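# Load a matching blank into the machine vise

## Task

Acting as the cell operator, prepare the vise for the next shift's cut: pick from the bench the blank that matches the work order and put it in the vise so it rests flat on both vise ledges, touches the fixed jaw and the work stop, and is clamped. Do not machine anything. Finish with the machine and the gauge idle, no alarm standing, and the doors shut.

## Robot and tools

Robot: two arms, left_arm and right_arm, each carrying an identical right hand (not mirrored). The machining centre stands toward -x, behind the arm bases; the bench gauge and bench hold the blanks. The work order and other reference pages can be viewed with show_instructions.

Scene frame: origin at table-top height midway between the arms, +z up, +x out over the table, left_arm on the +y side. Results give each hand point's end_effector_position (m), end_effector_quat_wxyz and velocities in this frame. The hand point sits 0.05 m in front of the palm; its +z runs along the straight fingers, +y out of the palm, +x across the palm away from the thumb. Printed positions can be a few cm off.

execute_actions: argument actions, a list run in sequence. Each action may hold rows (1 to 15 rows, one per 1/30 s control step), steps (1 to 450, default 15), until (stop conditions), and device commands under machine or gauge. Every row is one flat list of 28 numbers in [-1, 1] covering both arms: left dx, dy, dz, rx, ry, rz, then left hand little, ring, middle, index, thumb_bend, thumb_turn, force_limit, speed; then the same 14 for the right arm. dx to rz are an offset, not a pose: each row is measured from that arm's Hand target as it stood when the action began, in that Hand target's own axes; 1.0 equals 0.6 m or 180 degrees; rx, ry, rz form one rotation vector. Repeating an offset in a later action moves further. All zeros re-commands the current Hand target. Hand numbers are absolute targets: fingers and thumb_bend +1 open, -1 closed; thumb_turn +1 beside the palm, -1 across it; force_limit maps -1..+1 to about 0..10 N (15 N thumb); speed reaches full at +0.48. To keep a hand unchanged, resend its last eight commanded numbers. Ramp offsets gradually (about 0.01 per row) for gentle motion. cameras optionally names cam_high, cam_machine, cam_left_wrist, cam_right_wrist or all; an empty actions list returns images.

until reads only device fields, e.g. {"machine":{"queue":["!=","running"]}}; numbers need a comparison (=, !=, <, <=, >, >=). {"all":{"status":"ended"}} and {"any":{"status":"ended"}} wait for motions to finish.

machine commands: door shut/open, vise clamp/open, page, register plus value (-9999 to 9999, mm) with write, cycle_start, reset, feed_hold, home, probe, tool_set, tool_change, air_blast, stop; or a list of up to 8 such objects run in turn. For this job the relevant ones are door and vise. Vise starts clamped, doors start shut. Never send cycle_start. gauge commands: clamp open/shut, measure, blast, stop; it can be used to check a blank's size (measure needs clamp shut and nest all_down, takes about 12 s, part untouched). Any unknown word or out-of-range value rejects the whole call.

move: target is one 28-number row or a list of up to 15 rows, same layout and same offset meaning (all counted from the Hand targets at the move's start, not from the previous target). speed is path top speed in m/s, 0.002 to 3.2, default 0.25. blend (m) rounds corners in a list. stop_force (4 to 120 N) ends an arm's path when its wrist sensor feels that push; zero resets the reference; blocking=false returns early (not with stop_force). The result adds a move: line, e.g. done, off_target, held, fault. Moves ignore obstacles.

wait: seconds 0 to 10. stop: brakes a running move. zoom_image: camera plus region [x0, y0, x1, y1] in pixels, at most 504 each way, of the latest image. zero_wrist_force: arm name. finished_scene: ends the scene permanently; call only when the goal holds without the robot.

Result lines: Hand target (what next offsets count from), joint positions and torques, Wrist force/torque along the hand axes, hand_measured, hand_stopped_by (moving, target, force, stalled, fault), hand_load_n (a grip lost shows as load near 0). Machine fields: state, door_state, vise_state (clamped means stopped on a part of the job's width; between otherwise), alarm, answers, page line. Gauge fields: nest, blocks, clamp_state, readings, no_1 to no_20 in mm.

Grasping: thumb across the palm closes on objects 0.035 to 0.065 m thick; close slowly (speed about -0.94) for a gentle grip. Raising force_limit alone does not tighten; send a more closed target.

Avoid: dropping or knocking parts off the work area; slamming into fixed things; contact or pressing between the two arms (a hand closing on the other's fingers counts); forces near 150 N or joint torques near the limits (wrist about 41 N m), which stop an arm for 10 s; commanding targets past firm contact; moving close to an arm's own base; long stretched holds that overheat motors. The wrist may hang below the hand and touch the table first. Keep the doors and vise in their correct final states and clear any alarm with reset.

Each tool is called after ">>>" by a JSON object that holds its "op" and its "data", one argument or row to a line.

Reference images:

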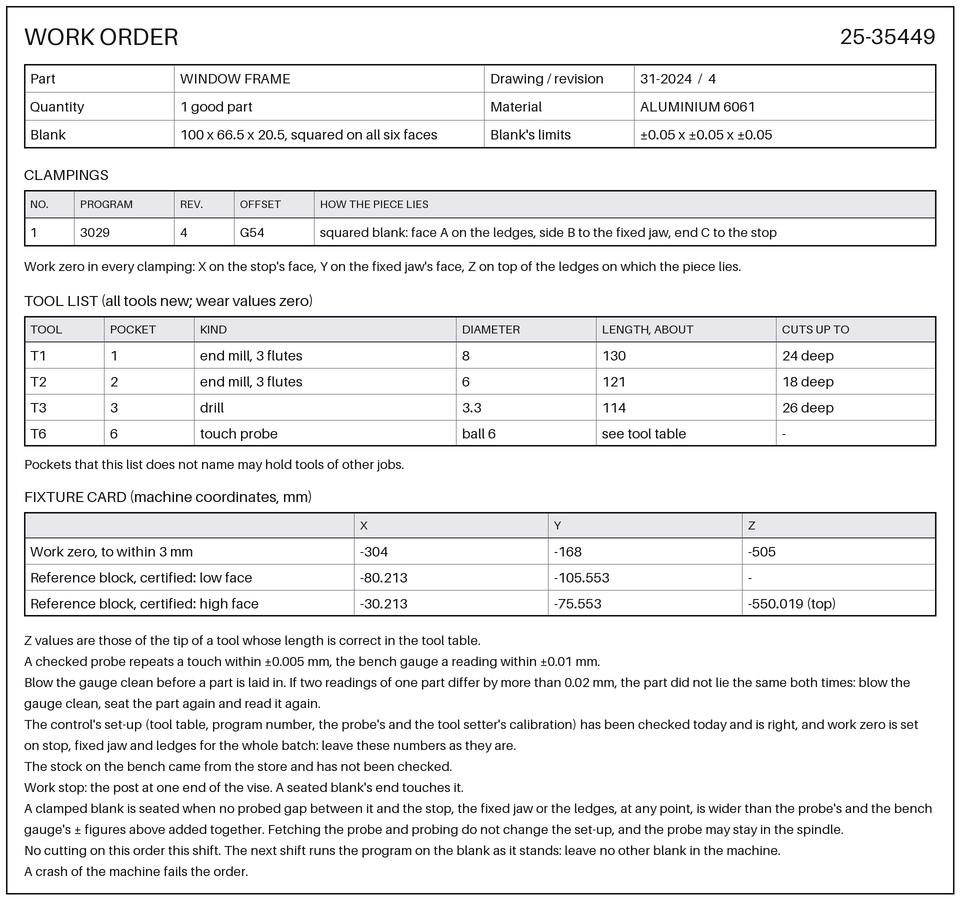

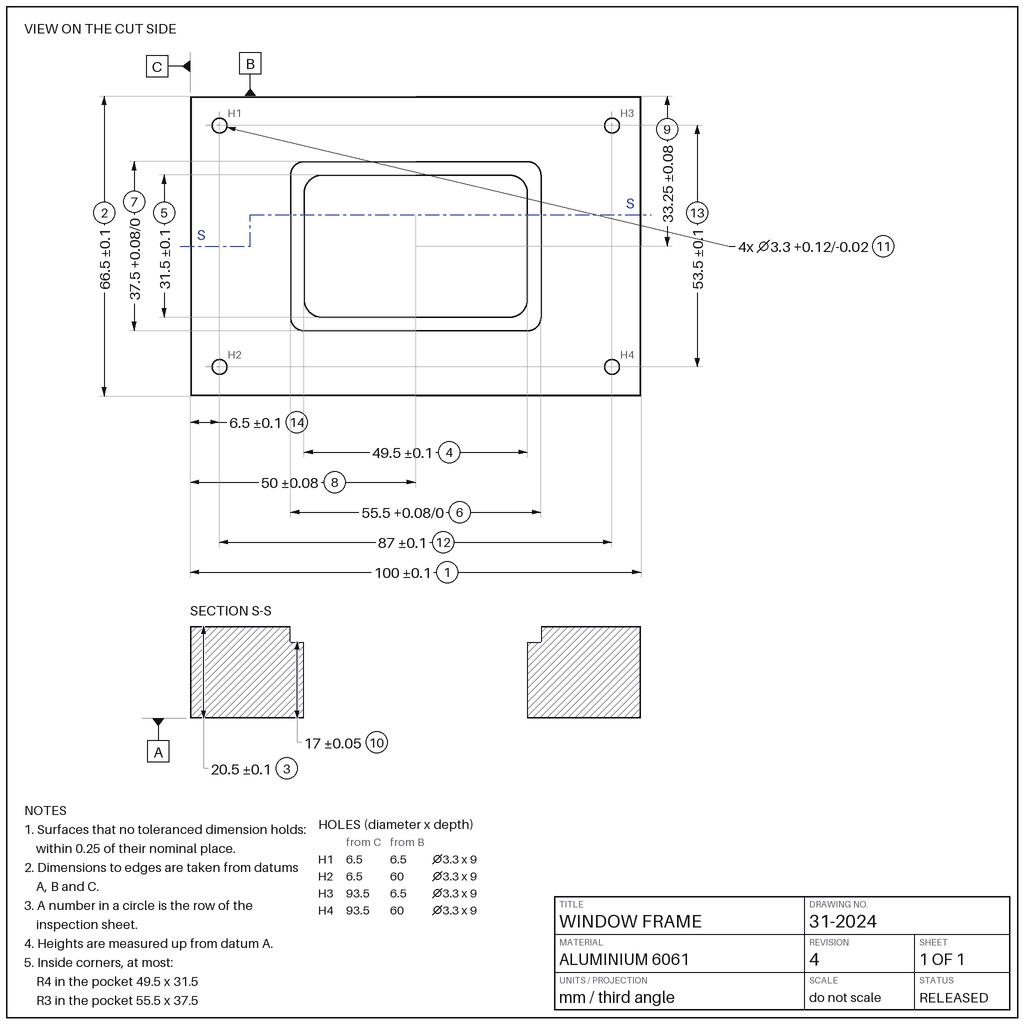

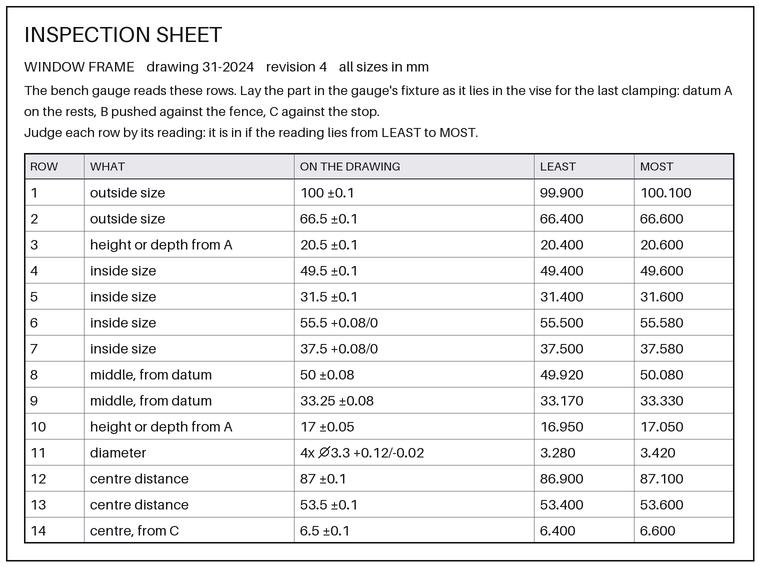

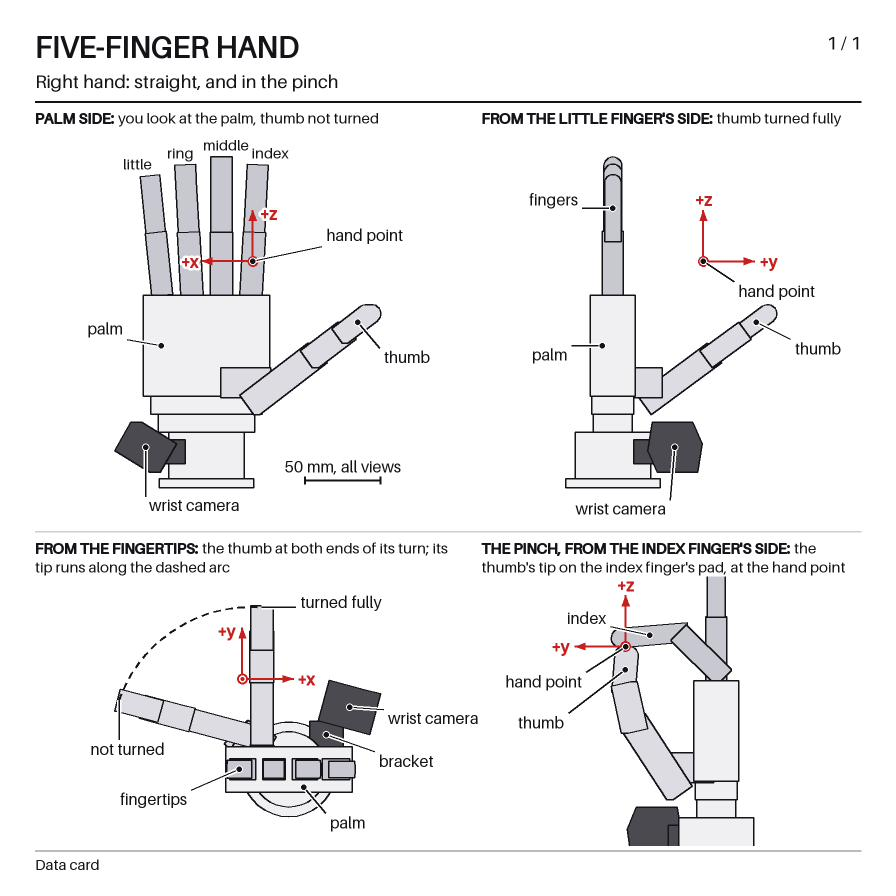

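## Session

>>> {"op": "execute_actions", "data": {
  "actions": []
}}

Scene clock: 0.00 s.
left_arm: end_effector_position=(-0.2279, +0.8836, +0.2220) hand_measured=(+1.000, +1.000, +1.000, +1.000, +1.000, +1.000) hand_load_n=(+0.0, +0.0, +0.0, +0.0, +0.0, +0.5) hand_stopped_by=(target, target, target, target, target, target) hand_force_limit=0.00 hand_speed=-0.80 end_effector_quat_wxyz=(+0.041, +0.797, -0.600, -0.055) | right_arm: end_effector_position=(+0.8314, -0.4596, +0.3302) hand_measured=(+1.000, +1.000, +1.000, +1.000, +1.000, +1.000) hand_load_n=(+0.0, +0.0, +0.0, +0.0, +0.0, +0.0) hand_stopped_by=(target, target, target, target, target, target) hand_force_limit=0.00 hand_speed=-0.80 end_effector_quat_wxyz=(-0.614, +0.709, -0.245, -0.246)
Joint positions: left_arm=[1.484 -1.902 2.421 1.059 1.433 -1.903] | right_arm=[-0.366 -0.651 1.157 2.333 0.438 0.988]
Joint velocities: within noise
Joint torques (N m): no reading
Wrist force (N): no reading
Wrist torque (N m): no reading
Wrist force, peak (N): no reading
Hand target: left_arm -0.2279, +0.8836, +0.2220; +0.041, +0.797, -0.600, -0.055 | right_arm +0.8314, -0.4596, +0.3302; -0.614, +0.709, -0.245, -0.246
machine.work_offsets: g54_x=-303.997 g54_y=-169.748 g54_z=-502.795 g55_x=+0.000 g55_y=+0.000 g55_z=+0.000 g56_x=+0.000 g56_y=+0.000 g56_z=+0.000
machine: state=idle door_state=shut vise_state=closed_empty cycle_status=done cycles_done=0 table_x_mm=0 spindle_rpm=0 page=work_offsets entry=no_entry entries=0 queue=idle queue_left=0
gauge: nest=all_up blocks=free clamp_state=open readings=0

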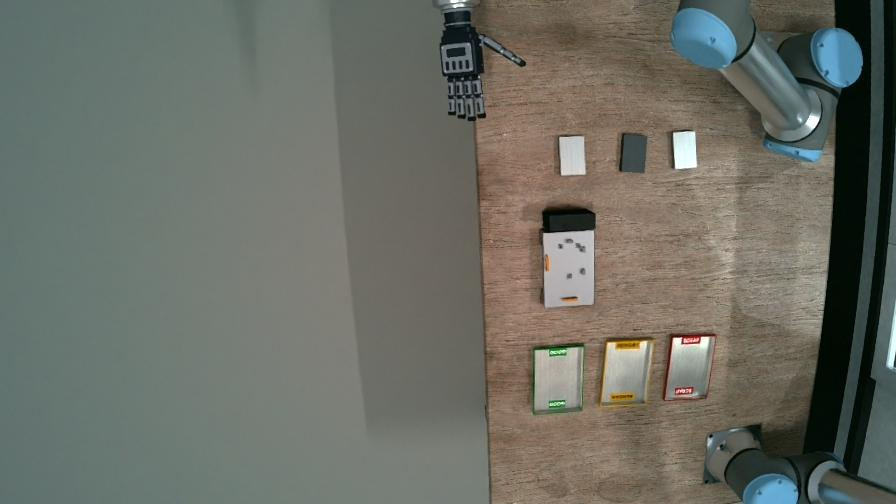

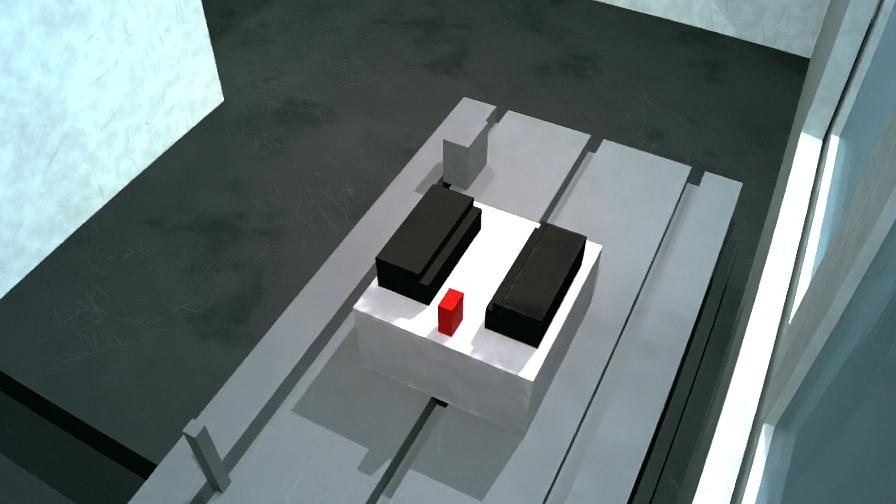

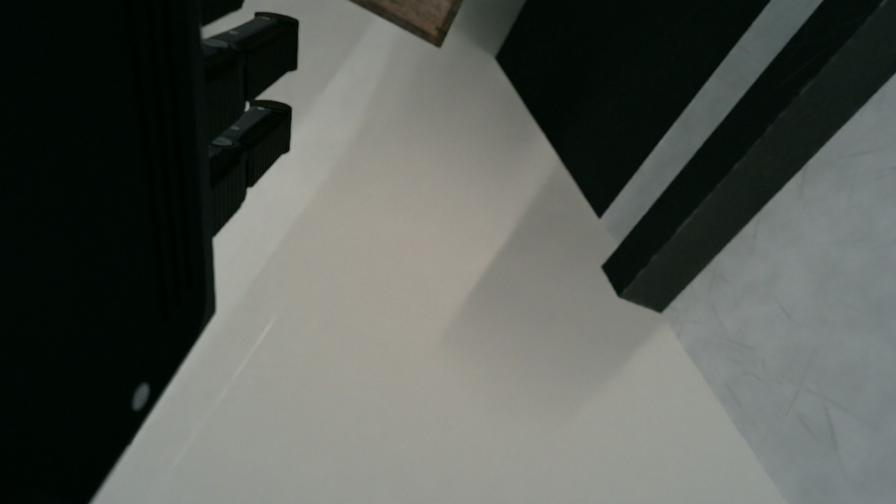

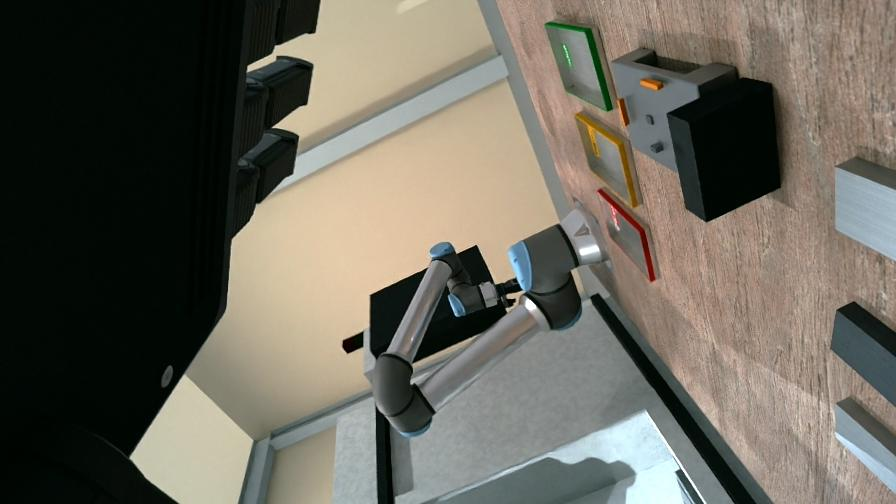

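>>> {"op": "zoom_image", "data": {
  "camera": "cam_high",
  "region": [520, 110, 740, 420]
}}

>>> {"op": "zoom_image", "data": {
  "camera": "cam_machine",
  "region": [330, 80, 650, 460]
}}

Scaled by 1.626.

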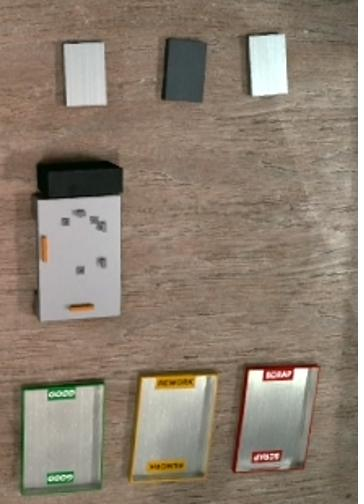

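Scaled by 1.326.

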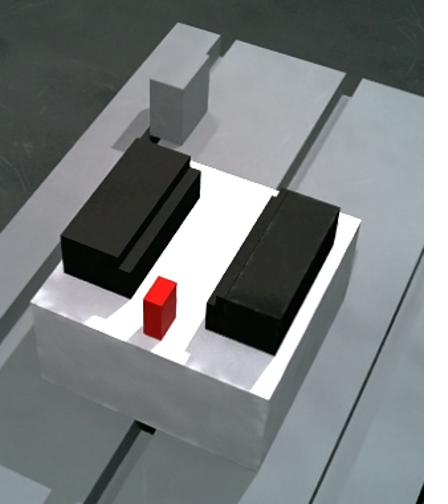

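>>> {"op": "execute_actions", "data": {
  "actions": [
    {"machine":[{"register":"tool_call","value":6,"write":true,"page":"measuring"},{"tool_change":true},{"air_blast":true},{"register":"probe_x","value":-254,"write":true},{"register":"probe_y","value":-160,"write":true},{"register":"probe_z","value":-440,"write":true},{"register":"probe_move_z","value":-70,"write":true},{"probe":true}],"steps":3}
  ]
}}

>>> {"op": "move", "data": {
  "target": [0,0,0,0,0,0,1,1,1,1,1,1,0,-0.8,-0.595,0.5424,-0.0261,0.0346,0.4851,0.0284,1,1,1,1,1,-1,0,0],
  "speed": 0.3,
  "cameras": ["cam_right_wrist","cam_high"]
}}

Scene clock: 59.63 s.
left_arm: end_effector_position=(-0.2279, +0.8836, +0.2220) hand_measured=(+1.000, +1.000, +1.000, +1.000, +1.000, +1.000) hand_load_n=(+0.0, +0.0, +0.0, +0.0, +0.0, +0.0) hand_stopped_by=(target, target, target, target, target, target) hand_force_limit=0.00 hand_speed=-0.80 end_effector_quat_wxyz=(+0.041, +0.797, -0.600, -0.055) | right_arm: end_effector_position=(+0.8314, -0.4596, +0.3302) hand_measured=(+1.000, +1.000, +1.000, +1.000, +1.000, +1.000) hand_load_n=(+0.0, +0.0, +0.0, +0.0, +0.0, +0.0) hand_stopped_by=(target, target, target, target, target, target) hand_force_limit=0.00 hand_speed=-0.80 end_effector_quat_wxyz=(-0.614, +0.709, -0.245, -0.246)
Joint positions: left_arm=[1.484 -1.902 2.421 1.059 1.433 -1.903] | right_arm=[-0.366 -0.651 1.157 2.333 0.438 0.988]
Joint torques (N m): left_arm=[-3.62 -6.42 -34 4.27 0.19 0.34] | right_arm=[0.93 -107.02 -37.24 2.2 -0.56 -0.54]
Wrist force (N): left_arm=[-0.1 0.1 0.1] | right_arm=[0.3 0.1 0.0]
Wrist torque (N m): left_arm=[0.00 0.00 0.00] | right_arm=[0.02 -0.03 0.03]
Wrist force, peak (N): left_arm=[0.0 0.5 0.4] | right_arm=[1.0 0.7 0.0]
Hand target: left_arm -0.2279, +0.8836, +0.2220; +0.041, +0.797, -0.600, -0.055 | right_arm +0.8314, -0.4596, +0.3302; -0.614, +0.709, -0.245, -0.246
machine.measuring: probe_x=+0.000 probe_y=+0.000 probe_z=+0.000 probe_move_x=+0.000 probe_move_y=+0.000 probe_move_z=+0.000 probe_radius=+2.990 probe_off_x=+0.000 probe_off_y=+0.000 setter_z=-520.000 probe_touched=+0 probe_found_x=+0.000 probe_found_y=+0.000 probe_found_z=+0.000 set_length=+0.000 set_diameter=+0.000
machine: state=busy door_state=shut vise_state=closed_empty cycle_status=done cycles_done=0 table_x_mm=0 spindle_rpm=0 page=measuring entries=2 queue=running queue_left=6
gauge: nest=all_up blocks=free clamp_state=open readings=0

Scene clock: 63.07 s.
left_arm: end_effector_position=(-0.2279, +0.8836, +0.2220) hand_measured=(+1.000, +1.000, +1.000, +1.000, +1.000, +1.000) hand_load_n=(+0.0, +0.0, +0.0, +0.0, +0.0, +0.0) hand_stopped_by=(target, target, target, target, target, target) hand_force_limit=0.00 hand_speed=-0.80 end_effector_quat_wxyz=(+0.041, +0.797, -0.600, -0.055) | right_arm: end_effector_position=(+0.3499, -0.5004, +0.3198) hand_measured=(+1.000, +1.000, +1.000, +1.000, +1.000, -1.000) hand_load_n=(+0.0, +0.0, +0.0, +0.0, +0.0, +0.0) hand_stopped_by=(target, target, target, target, target, target) hand_force_limit=0.00 hand_speed=0.00 end_effector_quat_wxyz=(-0.299, +0.641, -0.640, +0.299)
Joint positions: left_arm=[1.484 -1.902 2.421 1.059 1.433 -1.903] | right_arm=[-0.852 -2.129 2.285 0.751 0.953 2.502]
Joint torques (N m): left_arm=[-3.84 -7.14 -34.29 4.18 0.32 0.49] | right_arm=[-18.15 -4.5 -29.34 4.42 -2.82 -3.67]
Wrist force (N): left_arm=[-0.1 0.3 0.4] | right_arm=[1.0 0.5 0.5]
Wrist torque (N m): left_arm=[0.01 0.00 0.00] | right_arm=[0.04 -0.02 0.29]
Wrist force, peak (N): left_arm=[-0.1 0.3 0.5] | right_arm=[1.6 -0.5 1.1]
Hand target: left_arm -0.2279, +0.8836, +0.2220; +0.041, +0.797, -0.600, -0.055 | right_arm +0.3499, -0.5004, +0.3198; -0.299, +0.641, -0.640, +0.299
Off the commanded pose: left_arm 0.000 m, 0 deg | right_arm 0.000 m, 0 deg.
machine.measuring: probe_x=+0.000 probe_y=+0.000 probe_z=+0.000 probe_move_x=+0.000 probe_move_y=+0.000 probe_move_z=+0.000 probe_radius=+2.990 probe_off_x=+0.000 probe_off_y=+0.000 setter_z=-520.000 probe_touched=+0 probe_found_x=+0.000 probe_found_y=+0.000 probe_found_z=+0.000 set_length=+0.000 set_diameter=+0.000
machine: state=busy door_state=shut vise_state=closed_empty cycle_status=done cycles_done=0 table_x_mm=0 spindle_rpm=0 page=measuring entries=2 queue=running queue_left=6
gauge: nest=all_up blocks=free clamp_state=open readings=0
move: done
camera_calibration:
cam_right_wrist: T_world_to_cam=[[-0.621396, -0.297439, -0.724843, 0.304425], [-0.533823, 0.837903, 0.113805, 0.574156], [0.573498, 0.457656, -0.67945, 0.361576], [0, 0, 0, 1]] pos_world=[0.288304, -0.556017, 0.400991]
Images, in order (width x height): cam_high 896x504, cam_right_wrist 896x504.

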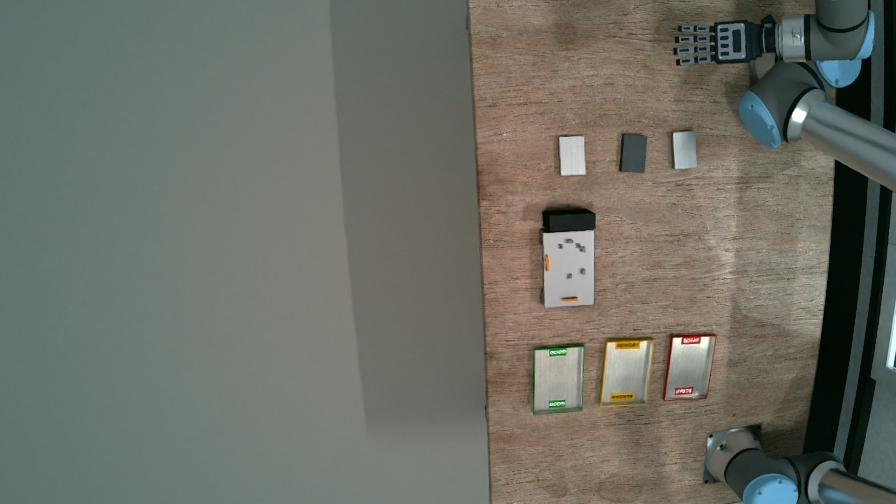

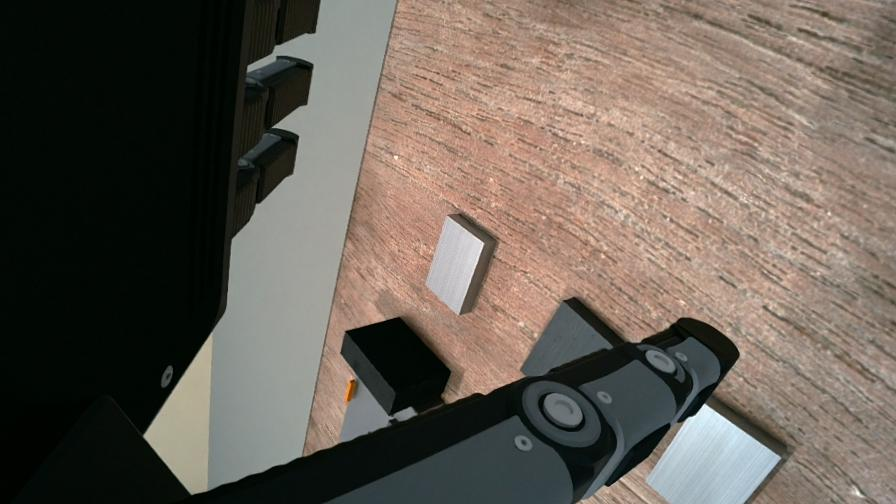

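>>> {"op": "zoom_image", "data": {
  "camera": "cam_high",
  "region": [540, 120, 710, 190]
}}

>>> {"op": "zoom_image", "data": {
  "camera": "cam_high",
  "region": [530, 200, 610, 315]
}}

>>> {"op": "zoom_image", "data": {
  "camera": "cam_high",
  "region": [660, 0, 800, 80]
}}

Scaled by 2.965.

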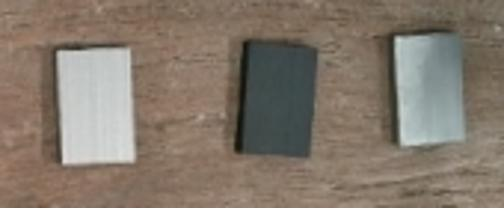

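Scaled by 4.383.

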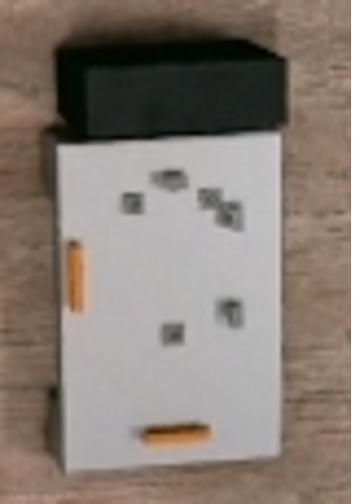

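Scaled by 3.600.

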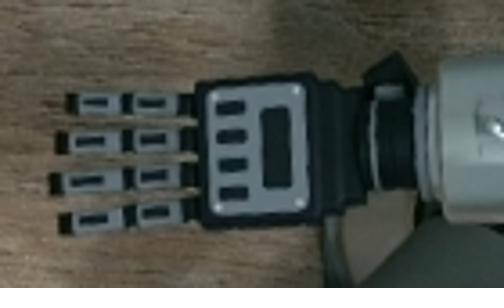

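>>> {"op": "move", "data": {
  "target": [0,0,0,0,0,0,1,1,1,1,1,1,0,-0.8,-0.72,0.0132,0.2461,0,0,0,1,1,1,1,1,-1,0,0],
  "speed": 0.3,
  "cameras": ["cam_right_wrist"]
}}

Scene clock: 137.47 s.
left_arm: end_effector_position=(-0.2279, +0.8836, +0.2220) hand_measured=(+1.000, +1.000, +1.000, +1.000, +1.000, +1.000) hand_load_n=(+0.0, +0.0, +0.0, +0.0, +0.0, +0.0) hand_stopped_by=(target, target, target, target, target, target) hand_force_limit=0.00 hand_speed=-0.80 end_effector_quat_wxyz=(+0.041, +0.797, -0.600, -0.055) | right_arm: end_effector_position=(+0.4575, -0.0685, +0.2185) hand_measured=(+1.000, +1.000, +1.000, +1.000, +1.000, -1.000) hand_load_n=(+0.0, +0.0, +0.0, +0.0, +0.0, +0.0) hand_stopped_by=(target, target, target, target, target, target) hand_force_limit=0.00 hand_speed=0.00 end_effector_quat_wxyz=(-0.299, +0.641, -0.640, +0.299)
Joint positions: left_arm=[1.484 -1.902 2.421 1.059 1.433 -1.903] | right_arm=[0.598 -1.408 1.889 0.309 2.013 3.549]
Joint torques (N m): left_arm=[-3.9 -4.55 -34.23 3.89 0.96 0.35] | right_arm=[19.86 -31.36 -51.44 4.44 2.65 2.88]
Wrist force (N): left_arm=[-0.1 0.1 0.0] | right_arm=[0.3 0.1 0.7]
Wrist torque (N m): left_arm=[0.01 0.01 -0.01] | right_arm=[-0.10 0.11 -0.13]
Wrist force, peak (N): left_arm=[-0.4 0.3 0.7] | right_arm=[-2.1 0.5 1.5]
Hand target: left_arm -0.2279, +0.8836, +0.2220; +0.041, +0.797, -0.600, -0.055 | right_arm +0.4576, -0.0684, +0.2185; -0.299, +0.641, -0.640, +0.299
Off the commanded pose: left_arm 0.000 m, 0 deg | right_arm 0.000 m, 0 deg.
machine.measuring: probe_x=-254.000 probe_y=-160.000 probe_z=-440.000 probe_move_x=+0.000 probe_move_y=+0.000 probe_move_z=+0.000 probe_radius=+2.990 probe_off_x=+0.000 probe_off_y=+0.000 setter_z=-520.000 probe_touched=+0 probe_found_x=+0.000 probe_found_y=+0.000 probe_found_z=+0.000 set_length=+0.000 set_diameter=+0.000
machine: state=idle door_state=shut vise_state=closed_empty cycle_status=done cycles_done=0 table_x_mm=0 spindle_rpm=0 page=measuring entry=refused_out_of_range entries=7 queue=dropped queue_left=0
gauge: nest=all_up blocks=free clamp_state=open readings=0
move: done
camera_calibration:
cam_right_wrist: T_world_to_cam=[[-0.621328, -0.297462, -0.724891, 0.426309], [-0.53383, 0.837909, 0.113724, 0.281262], [0.573565, 0.457629, -0.679411, 0.0333366], [0, 0, 0, 1]] pos_world=[0.395903, -0.124117, 0.299691]
Images, in order (width x height): cam_right_wrist 896x504.

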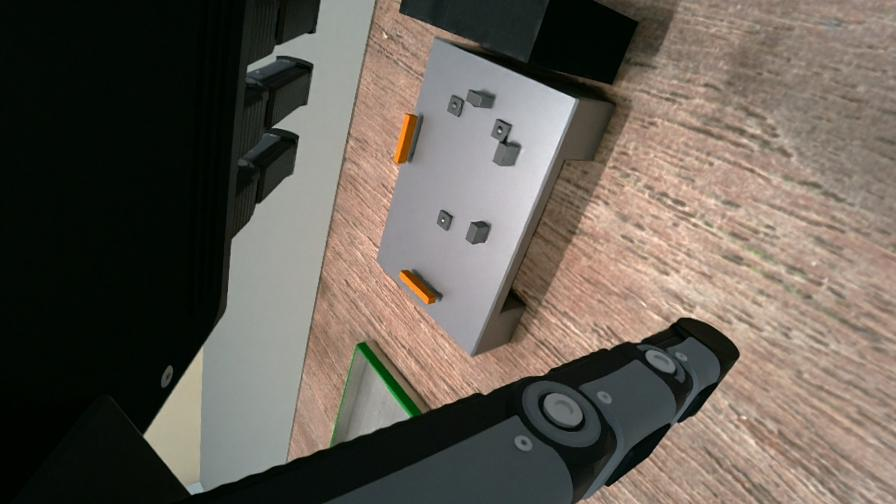

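>>> {"op": "execute_actions", "data": {
  "actions": [
    {"machine":[{"register":"probe_z","value":-465,"write":true},{"register":"probe_move_z","value":-35,"write":true},{"probe":true}],"gauge":{"blast":true},"steps":3}
  ]
}}

>>> {"op": "zoom_image", "data": {
  "camera": "cam_right_wrist",
  "region": [370, 0, 640, 360]
}}

Scene clock: 145.00 s.
left_arm: end_effector_position=(-0.2279, +0.8836, +0.2220) hand_measured=(+1.000, +1.000, +1.000, +1.000, +1.000, +1.000) hand_load_n=(-0.5, +0.0, +0.0, +0.0, +0.0, +0.0) hand_stopped_by=(target, target, target, target, target, target) hand_force_limit=0.00 hand_speed=-0.80 end_effector_quat_wxyz=(+0.041, +0.797, -0.600, -0.055) | right_arm: end_effector_position=(+0.4576, -0.0684, +0.2185) hand_measured=(+1.000, +1.000, +1.000, +1.000, +1.000, -1.000) hand_load_n=(+0.0, +0.0, +0.0, +0.0, +0.0, -0.5) hand_stopped_by=(target, target, target, target, target, target) hand_force_limit=0.00 hand_speed=0.00 end_effector_quat_wxyz=(-0.299, +0.641, -0.640, +0.299)
Joint positions: left_arm=[1.484 -1.902 2.421 1.059 1.433 -1.903] | right_arm=[0.598 -1.407 1.889 0.309 2.014 3.549]
Joint torques (N m): left_arm=[-3.69 -5.64 -34.23 4 1.07 0.36] | right_arm=[18.22 -32.75 -50.35 4.04 3.31 3.55]
Wrist force (N): left_arm=[-0.1 0.3 0.3] | right_arm=[0.0 0.2 0.9]
Wrist torque (N m): left_arm=[0.02 0.00 0.00] | right_arm=[-0.10 0.15 -0.14]
Wrist force, peak (N): left_arm=[-0.1 0.3 0.7] | right_arm=[0.5 0.7 1.4]
Hand target: left_arm -0.2279, +0.8836, +0.2220; +0.041, +0.797, -0.600, -0.055 | right_arm +0.4576, -0.0684, +0.2185; -0.299, +0.641, -0.640, +0.299
Off the commanded pose: left_arm 0.000 m, 0 deg | right_arm 0.000 m, 0 deg.
machine.measuring: probe_x=-254.000 probe_y=-160.000 probe_z=-465.000 probe_move_x=+0.000 probe_move_y=+0.000 probe_move_z=-35.000 probe_radius=+2.990 probe_off_x=+0.000 probe_off_y=+0.000 setter_z=-520.000 probe_touched=+0 probe_found_x=+0.000 probe_found_y=+0.000 probe_found_z=+0.000 set_length=+0.000 set_diameter=+0.000
machine: state=idle door_state=shut vise_state=closed_empty cycle_status=done cycles_done=0 table_x_mm=0 spindle_rpm=0 page=measuring entries=9 queue=running queue_left=1
gauge: nest=all_up blocks=free clamp_state=open state=busy message=taken readings=0

Scaled by 1.400.
This view is cut from an older image: the scene may have changed since it was taken.

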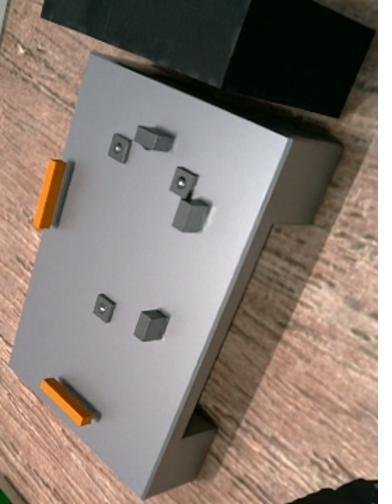

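>>> {"op": "move", "data": {
  "target": [0,0,0,0,0,0,1,1,1,1,1,1,0,-0.8,0.366,-0.0572,0.2457,0.0222,0,0,1,0.6,0.6,0.6,1,-1,0,0],
  "speed": 0.25,
  "cameras": ["cam_right_wrist","cam_high"]
}}

Scene clock: 209.63 s.
left_arm: end_effector_position=(-0.2279, +0.8836, +0.2220) hand_measured=(+1.000, +1.000, +1.000, +1.000, +1.000, +1.000) hand_load_n=(+0.0, +0.0, +0.0, +0.0, +0.0, +0.0) hand_stopped_by=(target, target, target, target, target, target) hand_force_limit=0.00 hand_speed=-0.80 end_effector_quat_wxyz=(+0.041, +0.797, -0.600, -0.055) | right_arm: end_effector_position=(+0.5927, -0.2879, +0.1503) hand_measured=(+1.000, +0.600, +0.600, +0.600, +1.000, -1.000) hand_load_n=(+0.0, +0.0, +0.0, +0.0, +0.0, +0.0) hand_stopped_by=(target, target, target, target, target, target) hand_force_limit=0.00 hand_speed=0.00 end_effector_quat_wxyz=(-0.321, +0.630, -0.630, +0.321)
Joint positions: left_arm=[1.484 -1.902 2.421 1.059 1.433 -1.903] | right_arm=[0.096 -1.439 2.066 0.003 1.644 3.194]
Joint torques (N m): left_arm=[-3.67 -5.9 -34.05 3.78 1.04 0.3] | right_arm=[-10.17 -29.55 -23.68 -0.89 -2.71 -3.48]
Wrist force (N): left_arm=[-0.2 0.2 0.5] | right_arm=[0.0 1.3 0.7]
Wrist torque (N m): left_arm=[0.00 0.01 -0.01] | right_arm=[0.15 0.13 0.22]
Wrist force, peak (N): left_arm=[-0.4 0.2 0.8] | right_arm=[1.1 0.3 2.3]
Hand target: left_arm -0.2279, +0.8836, +0.2220; +0.041, +0.797, -0.600, -0.055 | right_arm +0.5928, -0.2880, +0.1503; -0.321, +0.630, -0.630, +0.321
Off the commanded pose: left_arm 0.000 m, 0 deg | right_arm 0.000 m, 0 deg.
machine.measuring: probe_x=-254.000 probe_y=-160.000 probe_z=-465.000 probe_move_x=+0.000 probe_move_y=+0.000 probe_move_z=-35.000 probe_radius=+2.990 probe_off_x=+0.000 probe_off_y=+0.000 setter_z=-520.000 probe_touched=+1 probe_found_x=-254.000 probe_found_y=-160.000 probe_found_z=-492.798 set_length=+0.000 set_diameter=+0.000
machine: state=idle door_state=shut vise_state=closed_empty cycle_status=done cycles_done=0 table_x_mm=0 spindle_rpm=0 page=measuring entries=10 queue=done queue_left=0
gauge: nest=all_up blocks=free clamp_state=open message=taken readings=0
move: done
camera_calibration:
cam_right_wrist: T_world_to_cam=[[-0.56939, -0.297407, -0.766384, 0.371152], [-0.540431, 0.837917, 0.0763501, 0.554478], [0.619459, 0.457651, -0.63783, -0.0236122], [0, 0, 0, 1]] pos_world=[0.525614, -0.343417, 0.22705]
Images, in order (width x height): cam_high 896x504, cam_right_wrist 896x504.

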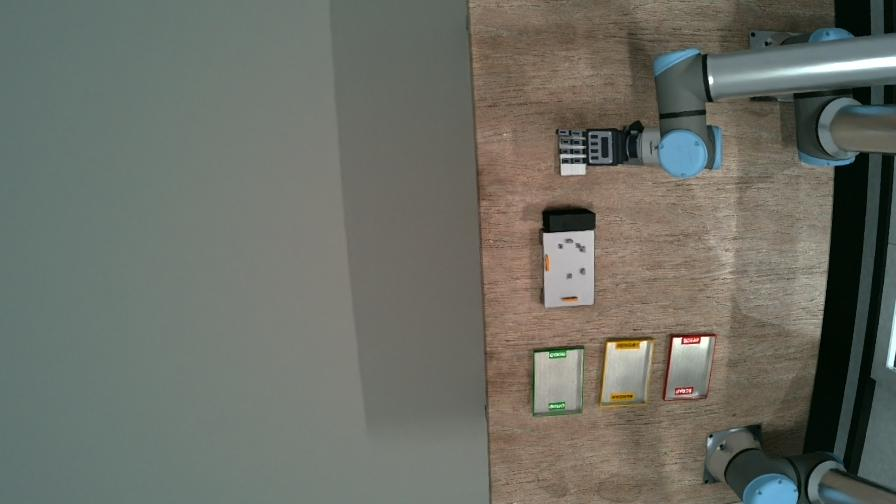

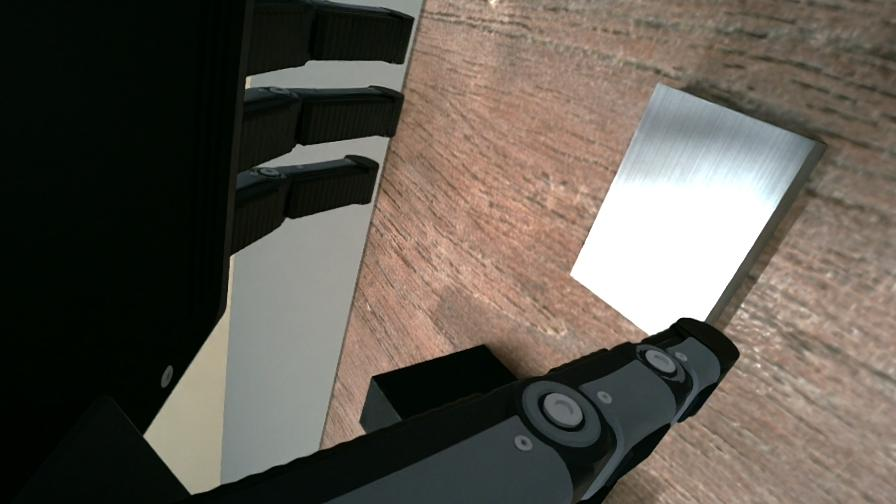

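>>> {"op": "move", "data": {
  "target": [0,0,0,0,0,0,1,1,1,1,1,1,0,-0.8,-0.0132,0.1078,0.1068,0,-0.0081,-0.0059,1,0.6,0.6,0.6,1,-1,0,0],
  "speed": 0.15,
  "cameras": ["cam_right_wrist"]
}}

Scene clock: 243.20 s.
left_arm: end_effector_position=(-0.2279, +0.8836, +0.2220) hand_measured=(+1.000, +1.000, +1.000, +1.000, +1.000, +1.000) hand_load_n=(+0.0, +0.0, +0.0, +0.0, +0.0, +0.0) hand_stopped_by=(target, target, target, target, target, target) hand_force_limit=0.00 hand_speed=-0.80 end_effector_quat_wxyz=(+0.041, +0.797, -0.600, -0.055) | right_arm: end_effector_position=(+0.6066, -0.2802, +0.0604) hand_measured=(+1.000, +0.600, +0.600, +0.600, +1.000, -1.000) hand_load_n=(+0.5, +0.0, +0.0, +0.0, +0.0, +0.0) hand_stopped_by=(target, target, target, target, target, target) hand_force_limit=0.00 hand_speed=0.00 end_effector_quat_wxyz=(-0.326, +0.640, -0.620, +0.316)
Joint positions: left_arm=[1.484 -1.902 2.421 1.059 1.433 -1.903] | right_arm=[0.097 -1.307 2.105 -0.169 1.62 3.176]
Joint torques (N m): left_arm=[-3.45 -6.13 -34.41 3.76 1.05 -0.17] | right_arm=[19.25 -32.42 -17.56 -1.4 -2.89 -3.5]
Wrist force (N): left_arm=[-0.2 0.2 0.6] | right_arm=[0.5 1.6 0.7]
Wrist torque (N m): left_arm=[-0.02 0.01 0.00] | right_arm=[0.17 0.09 0.22]
Wrist force, peak (N): left_arm=[-0.2 0.4 0.7] | right_arm=[0.5 2.3 1.0]
Hand target: left_arm -0.2279, +0.8836, +0.2220; +0.041, +0.797, -0.600, -0.055 | right_arm +0.6066, -0.2801, +0.0603; -0.326, +0.640, -0.620, +0.316
Off the commanded pose: left_arm 0.000 m, 0 deg | right_arm 0.000 m, 0 deg.
machine.measuring: probe_x=-254.000 probe_y=-160.000 probe_z=-465.000 probe_move_x=+0.000 probe_move_y=+0.000 probe_move_z=-35.000 probe_radius=+2.990 probe_off_x=+0.000 probe_off_y=+0.000 setter_z=-520.000 probe_touched=+1 probe_found_x=-254.000 probe_found_y=-160.000 probe_found_z=-492.798 set_length=+0.000 set_diameter=+0.000
machine: state=idle door_state=shut vise_state=closed_empty cycle_status=done cycles_done=0 table_x_mm=0 spindle_rpm=0 page=measuring entries=10 queue=done queue_left=0
gauge: nest=all_up blocks=free clamp_state=open message=taken readings=0
move: done
camera_calibration:
cam_right_wrist: T_world_to_cam=[[-0.559739, -0.31518, -0.76639, 0.301585], [-0.566515, 0.82051, 0.0763211, 0.573316], [0.604776, 0.476891, -0.637825, -0.0787459], [0, 0, 0, 1]] pos_world=[0.541225, -0.337805, 0.13715]
Images, in order (width x height): cam_right_wrist 896x504.

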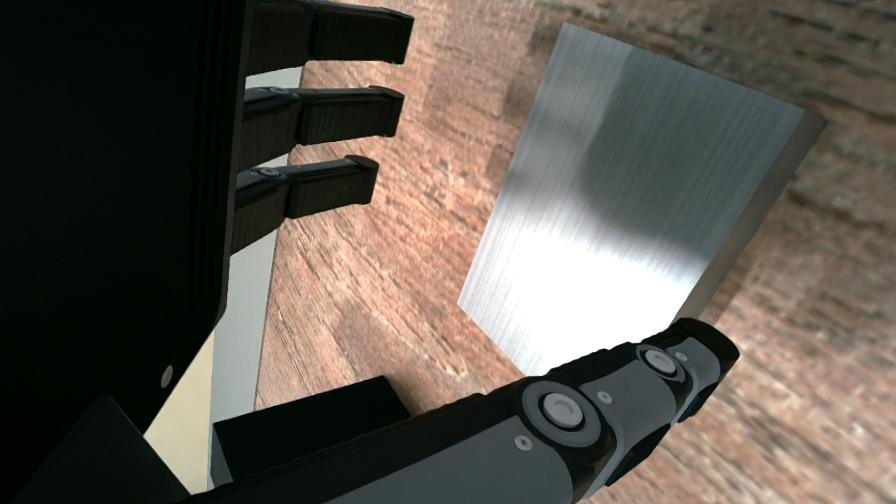

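>>> {"op": "move", "data": {
  "target": [0,0,0,0,0,0,1,1,1,1,1,1,0,-0.8,-0.0027,0.0702,0.051,0,0,0,1,0.6,0.6,0.6,1,-1,0,0],
  "speed": 0.02,
  "stop_force": 5,
  "cameras": ["cam_right_wrist"]
}}

Scene clock: 275.03 s.
left_arm: end_effector_position=(-0.2279, +0.8836, +0.2220) hand_measured=(+1.000, +1.000, +1.000, +1.000, +1.000, +1.000) hand_load_n=(-0.5, +0.0, +0.0, +0.0, +0.0, +0.0) hand_stopped_by=(target, target, target, target, target, target) hand_force_limit=0.00 hand_speed=-0.80 end_effector_quat_wxyz=(+0.041, +0.797, -0.600, -0.055) | right_arm: end_effector_position=(+0.6066, -0.2790, +0.0217) hand_measured=(+1.000, +0.600, +0.600, +0.600, +1.000, -1.000) hand_load_n=(+0.0, +0.0, +0.0, -0.5, +0.5, -1.0) hand_stopped_by=(target, target, target, target, target, target) hand_force_limit=0.00 hand_speed=0.00 end_effector_quat_wxyz=(-0.326, +0.640, -0.620, +0.316)
Joint positions: left_arm=[1.484 -1.902 2.421 1.059 1.433 -1.903] | right_arm=[0.1 -1.252 2.125 -0.245 1.622 3.177]
Joint torques (N m): left_arm=[-4.43 -6.15 -34.29 3.63 1.01 0.11] | right_arm=[-10.23 -62.82 -41.65 0.49 -1.98 -1.36]
Wrist force (N): left_arm=[-0.2 0.1 0.4] | right_arm=[1.1 0.9 -0.5]
Wrist torque (N m): left_arm=[-0.02 0.02 -0.01] | right_arm=[0.02 0.07 -0.16]
Wrist force, peak (N): left_arm=[0.0 0.3 0.9] | right_arm=[0.1 -16.2 -18.6]
Hand target: left_arm -0.2279, +0.8836, +0.2220; +0.041, +0.797, -0.600, -0.055 | right_arm +0.6066, -0.2790, +0.0217; -0.326, +0.640, -0.620, +0.316 (not the last commanded pose)
Off the commanded pose: left_arm 0.000 m, 0 deg | right_arm 0.013 m, 0 deg.
machine.measuring: probe_x=-254.000 probe_y=-160.000 probe_z=-465.000 probe_move_x=+0.000 probe_move_y=+0.000 probe_move_z=-35.000 probe_radius=+2.990 probe_off_x=+0.000 probe_off_y=+0.000 setter_z=-520.000 probe_touched=+1 probe_found_x=-254.000 probe_found_y=-160.000 probe_found_z=-492.798 set_length=+0.000 set_diameter=+0.000
machine: state=idle door_state=shut vise_state=closed_empty cycle_status=done cycles_done=0 table_x_mm=0 spindle_rpm=0 page=measuring entries=10 queue=done queue_left=0
gauge: nest=all_up blocks=free clamp_state=open message=taken readings=0
move: contact (right_arm)
camera_calibration:
cam_right_wrist: T_world_to_cam=[[-0.559722, -0.315205, -0.766393, 0.272287], [-0.566531, 0.8205, 0.0762979, 0.575293], [0.604776, 0.476891, -0.637825, -0.104002], [0, 0, 0, 1]] pos_world=[0.541224, -0.336604, 0.0984496]
Images, in order (width x height): cam_right_wrist 896x504.

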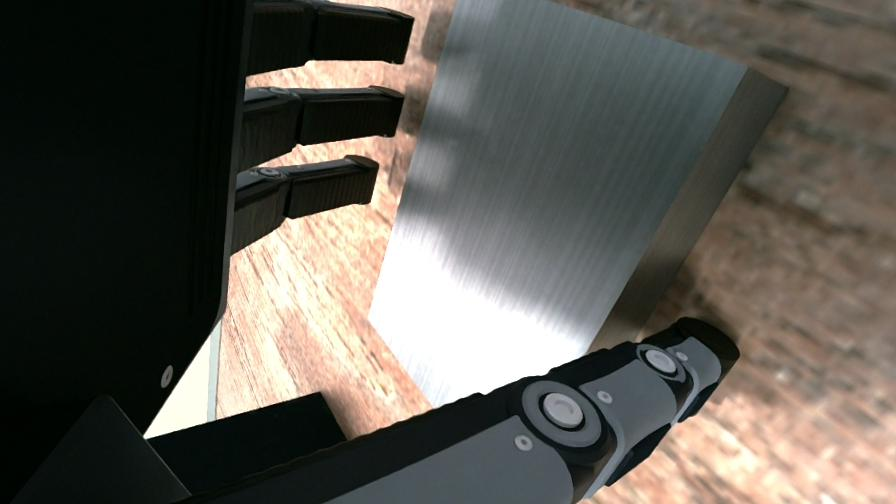

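>>> {"op": "move", "data": {
  "target": [0,0,0,0,0,0,1,1,1,1,1,1,0,-0.8,0,-0.0139,-0.0101,0,0,0,1,0.6,0.6,0.6,1,-1,0,0],
  "speed": 0.05
}}

>>> {"op": "execute_actions", "data": {
  "actions": [
    {"rows":[[0,0,0,0,0,0,1,1,1,1,1,1,0,-0.8,0,0,0,0,0,0,1,0.6,0.6,0.6,0.85,-1,0.2,-0.9]],"steps":45},
    {"rows":[[0,0,0,0,0,0,1,1,1,1,1,1,0,-0.8,0,0,0,0,0,0,1,0.6,0.1,0.1,0.85,-1,0.2,-0.9]],"steps":120}
  ],
  "cameras": ["cam_right_wrist"]
}}

Scene clock: 291.50 s.
left_arm: end_effector_position=(-0.2279, +0.8836, +0.2220) hand_measured=(+1.000, +1.000, +1.000, +1.000, +1.000, +1.000) hand_load_n=(+0.0, +0.0, +0.0, +0.0, +0.0, +0.0) hand_stopped_by=(target, target, target, target, target, target) hand_force_limit=0.00 hand_speed=-0.80 end_effector_quat_wxyz=(+0.041, +0.797, -0.600, -0.055) | right_arm: end_effector_position=(+0.6066, -0.2790, +0.0319) hand_measured=(+1.000, +0.600, +0.600, +0.600, +1.000, -1.000) hand_load_n=(+0.0, +0.0, -0.5, +0.0, +0.0, +0.0) hand_stopped_by=(target, target, target, target, target, target) hand_force_limit=0.00 hand_speed=0.00 end_effector_quat_wxyz=(-0.326, +0.640, -0.620, +0.316)
Joint positions: left_arm=[1.484 -1.902 2.421 1.059 1.433 -1.903] | right_arm=[0.1 -1.267 2.12 -0.225 1.622 3.177]
Joint torques (N m): left_arm=[-3.41 -7.31 -34.29 3.75 1.13 0.03] | right_arm=[-7.34 -63.81 -41.04 2.74 -1.12 -2.33]
Wrist force (N): left_arm=[-0.2 0.3 0.4] | right_arm=[0.4 0.9 0.5]
Wrist torque (N m): left_arm=[0.02 0.02 -0.01] | right_arm=[0.07 0.10 -0.16]
Wrist force, peak (N): left_arm=[-0.1 -0.1 0.9] | right_arm=[0.9 0.5 -1.7]
Hand target: left_arm -0.2279, +0.8836, +0.2220; +0.041, +0.797, -0.600, -0.055 | right_arm +0.6066, -0.2790, +0.0320; -0.326, +0.640, -0.620, +0.316
Off the commanded pose: left_arm 0.000 m, 0 deg | right_arm 0.000 m, 0 deg.
machine.measuring: probe_x=-254.000 probe_y=-160.000 probe_z=-465.000 probe_move_x=+0.000 probe_move_y=+0.000 probe_move_z=-35.000 probe_radius=+2.990 probe_off_x=+0.000 probe_off_y=+0.000 setter_z=-520.000 probe_touched=+1 probe_found_x=-254.000 probe_found_y=-160.000 probe_found_z=-492.798 set_length=+0.000 set_diameter=+0.000
machine: state=idle door_state=shut vise_state=closed_empty cycle_status=done cycles_done=0 table_x_mm=0 spindle_rpm=0 page=measuring entries=10 queue=done queue_left=0
gauge: nest=all_up blocks=free clamp_state=open message=taken readings=0
move: done

Scene clock: 297.20 s.
left_arm: end_effector_position=(-0.2279, +0.8836, +0.2220) hand_measured=(+1.000, +1.000, +1.000, +1.000, +1.000, +1.000) hand_load_n=(+0.0, +0.0, +0.0, +0.0, +0.0, +0.0) hand_stopped_by=(target, target, target, target, target, target) hand_force_limit=0.00 hand_speed=-0.80 end_effector_quat_wxyz=(+0.041, +0.797, -0.600, -0.055) | right_arm: end_effector_position=(+0.6066, -0.2790, +0.0320) hand_measured=(+1.000, +0.600, +0.212, +0.202, +0.852, -1.000) hand_load_n=(+0.0, +0.0, +4.0, +8.5, +11.0, -1.5) hand_stopped_by=(target, target, force, force, target, target) hand_force_limit=0.20 hand_speed=-0.90 end_effector_quat_wxyz=(-0.326, +0.640, -0.620, +0.316)
Joint positions: left_arm=[1.484 -1.902 2.421 1.059 1.433 -1.903] | right_arm=[0.1 -1.267 2.12 -0.224 1.622 3.177]
Joint torques (N m): left_arm=[-2.94 -6.69 -33.94 3.69 0.86 0.14] | right_arm=[17.28 -47.42 -15.94 -0.14 2.45 2.5]
Wrist force (N): left_arm=[0.0 -0.1 0.2] | right_arm=[-0.1 -1.0 -0.5]
Wrist torque (N m): left_arm=[-0.03 -0.02 -0.01] | right_arm=[-0.06 0.12 -0.16]
Wrist force, peak (N): left_arm=[-0.4 0.4 0.6] | right_arm=[0.2 1.3 2.5]
Hand target: left_arm -0.2279, +0.8836, +0.2220; +0.041, +0.797, -0.600, -0.055 | right_arm +0.6066, -0.2790, +0.0320; -0.326, +0.640, -0.620, +0.316
Off the commanded pose: left_arm 0.000 m, 0 deg | right_arm 0.000 m, 0 deg.
machine.measuring: probe_x=-254.000 probe_y=-160.000 probe_z=-465.000 probe_move_x=+0.000 probe_move_y=+0.000 probe_move_z=-35.000 probe_radius=+2.990 probe_off_x=+0.000 probe_off_y=+0.000 setter_z=-520.000 probe_touched=+1 probe_found_x=-254.000 probe_found_y=-160.000 probe_found_z=-492.798 set_length=+0.000 set_diameter=+0.000
machine: state=idle door_state=shut vise_state=closed_empty cycle_status=done cycles_done=0 table_x_mm=0 spindle_rpm=0 page=measuring entries=10 queue=done queue_left=0
gauge: nest=all_up blocks=free clamp_state=open message=taken readings=0
camera_calibration:
cam_right_wrist: T_world_to_cam=[[-0.559722, -0.315205, -0.766393, 0.280181], [-0.566531, 0.8205, 0.0762979, 0.574507], [0.604776, 0.476891, -0.637825, -0.0974326], [0, 0, 0, 1]] pos_world=[0.541224, -0.336604, 0.10875]
Images, in order (width x height): cam_right_wrist 896x504.

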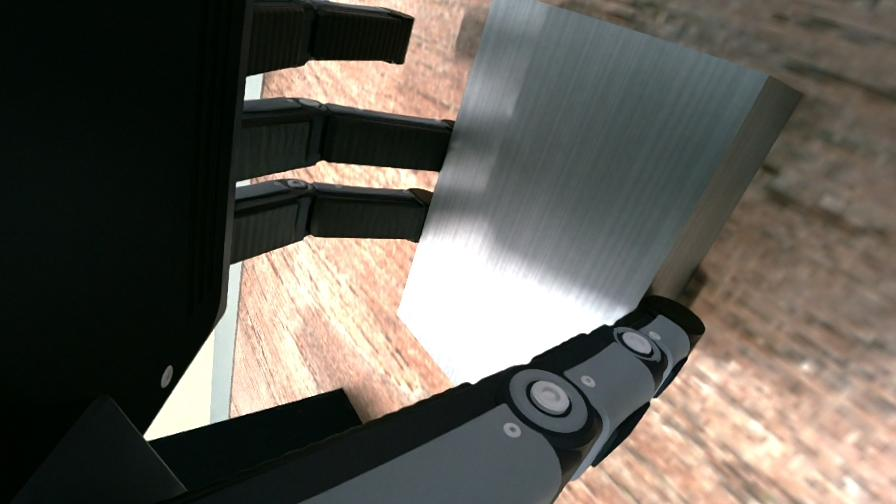

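>>> {"op": "zero_wrist_force", "data": {
  "arm": "right_arm"
}}

>>> {"op": "move", "data": {
  "target": [0,0,0,0,0,0,1,1,1,1,1,1,0,-0.8,0,-0.1618,-0.1176,0,0,0,1,0.6,0.1,0.1,0.85,-1,0.2,-0.9],
  "speed": 0.06,
  "cameras": ["cam_right_wrist"]
}}

Wrist force sensor zeroed.

Scene clock: 306.10 s.
left_arm: end_effector_position=(-0.2279, +0.8836, +0.2220) hand_measured=(+1.000, +1.000, +1.000, +1.000, +1.000, +1.000) hand_load_n=(+0.0, +0.0, +0.0, +0.0, +0.0, +0.0) hand_stopped_by=(target, target, target, target, target, target) hand_force_limit=0.00 hand_speed=-0.80 end_effector_quat_wxyz=(+0.041, +0.797, -0.600, -0.055) | right_arm: end_effector_position=(+0.6065, -0.2788, +0.1519) hand_measured=(+1.000, +0.600, +0.212, +0.202, +0.854, -1.000) hand_load_n=(+0.0, +0.0, +3.5, +8.0, +12.5, -1.5) hand_stopped_by=(target, target, force, force, target, target) hand_force_limit=0.20 hand_speed=-0.90 end_effector_quat_wxyz=(-0.326, +0.640, -0.620, +0.316)
Joint positions: left_arm=[1.484 -1.902 2.421 1.059 1.433 -1.903] | right_arm=[0.1 -1.417 2.036 0.01 1.622 3.178]
Joint torques (N m): left_arm=[-4.94 -6.84 -34.19 3.56 1.14 0.17] | right_arm=[12.64 -57.96 -51.19 1.91 2.21 2.32]
Wrist force (N, zeroed by zero_wrist_force on right_arm): left_arm=[-0.2 0.0 0.8] | right_arm=[0.4 4.8 3.0]
Wrist torque (N m, zeroed by zero_wrist_force on right_arm): left_arm=[-0.05 0.00 -0.01] | right_arm=[0.19 -0.01 0.05]
Wrist force, peak (N, zeroed by zero_wrist_force on right_arm): left_arm=[0.0 0.2 0.9] | right_arm=[0.4 5.9 3.3]
Hand target: left_arm -0.2279, +0.8836, +0.2220; +0.041, +0.797, -0.600, -0.055 | right_arm +0.6065, -0.2789, +0.1520; -0.326, +0.640, -0.620, +0.316
Off the commanded pose: left_arm 0.000 m, 0 deg | right_arm 0.000 m, 0 deg.
machine.measuring: probe_x=-254.000 probe_y=-160.000 probe_z=-465.000 probe_move_x=+0.000 probe_move_y=+0.000 probe_move_z=-35.000 probe_radius=+2.990 probe_off_x=+0.000 probe_off_y=+0.000 setter_z=-520.000 probe_touched=+1 probe_found_x=-254.000 probe_found_y=-160.000 probe_found_z=-492.798 set_length=+0.000 set_diameter=+0.000
machine: state=idle door_state=shut vise_state=closed_empty cycle_status=done cycles_done=0 table_x_mm=0 spindle_rpm=0 page=measuring entries=10 queue=done queue_left=0
gauge: nest=all_up blocks=free clamp_state=open message=taken readings=0
move: done
camera_calibration:
cam_right_wrist: T_world_to_cam=[[-0.55969, -0.315251, -0.766397, 0.372015], [-0.566562, 0.820483, 0.0762546, 0.565241], [0.604776, 0.47689, -0.637825, -0.0209448], [0, 0, 0, 1]] pos_world=[0.541124, -0.336504, 0.22865]
Images, in order (width x height): cam_right_wrist 896x504.

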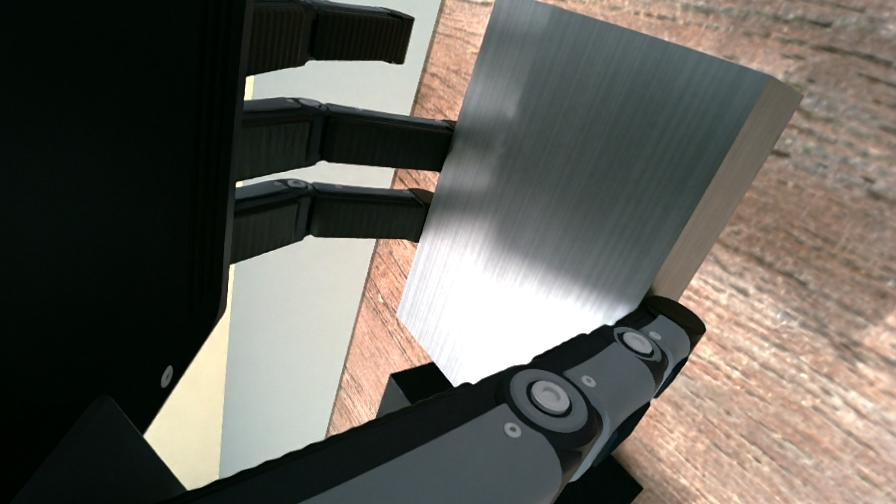

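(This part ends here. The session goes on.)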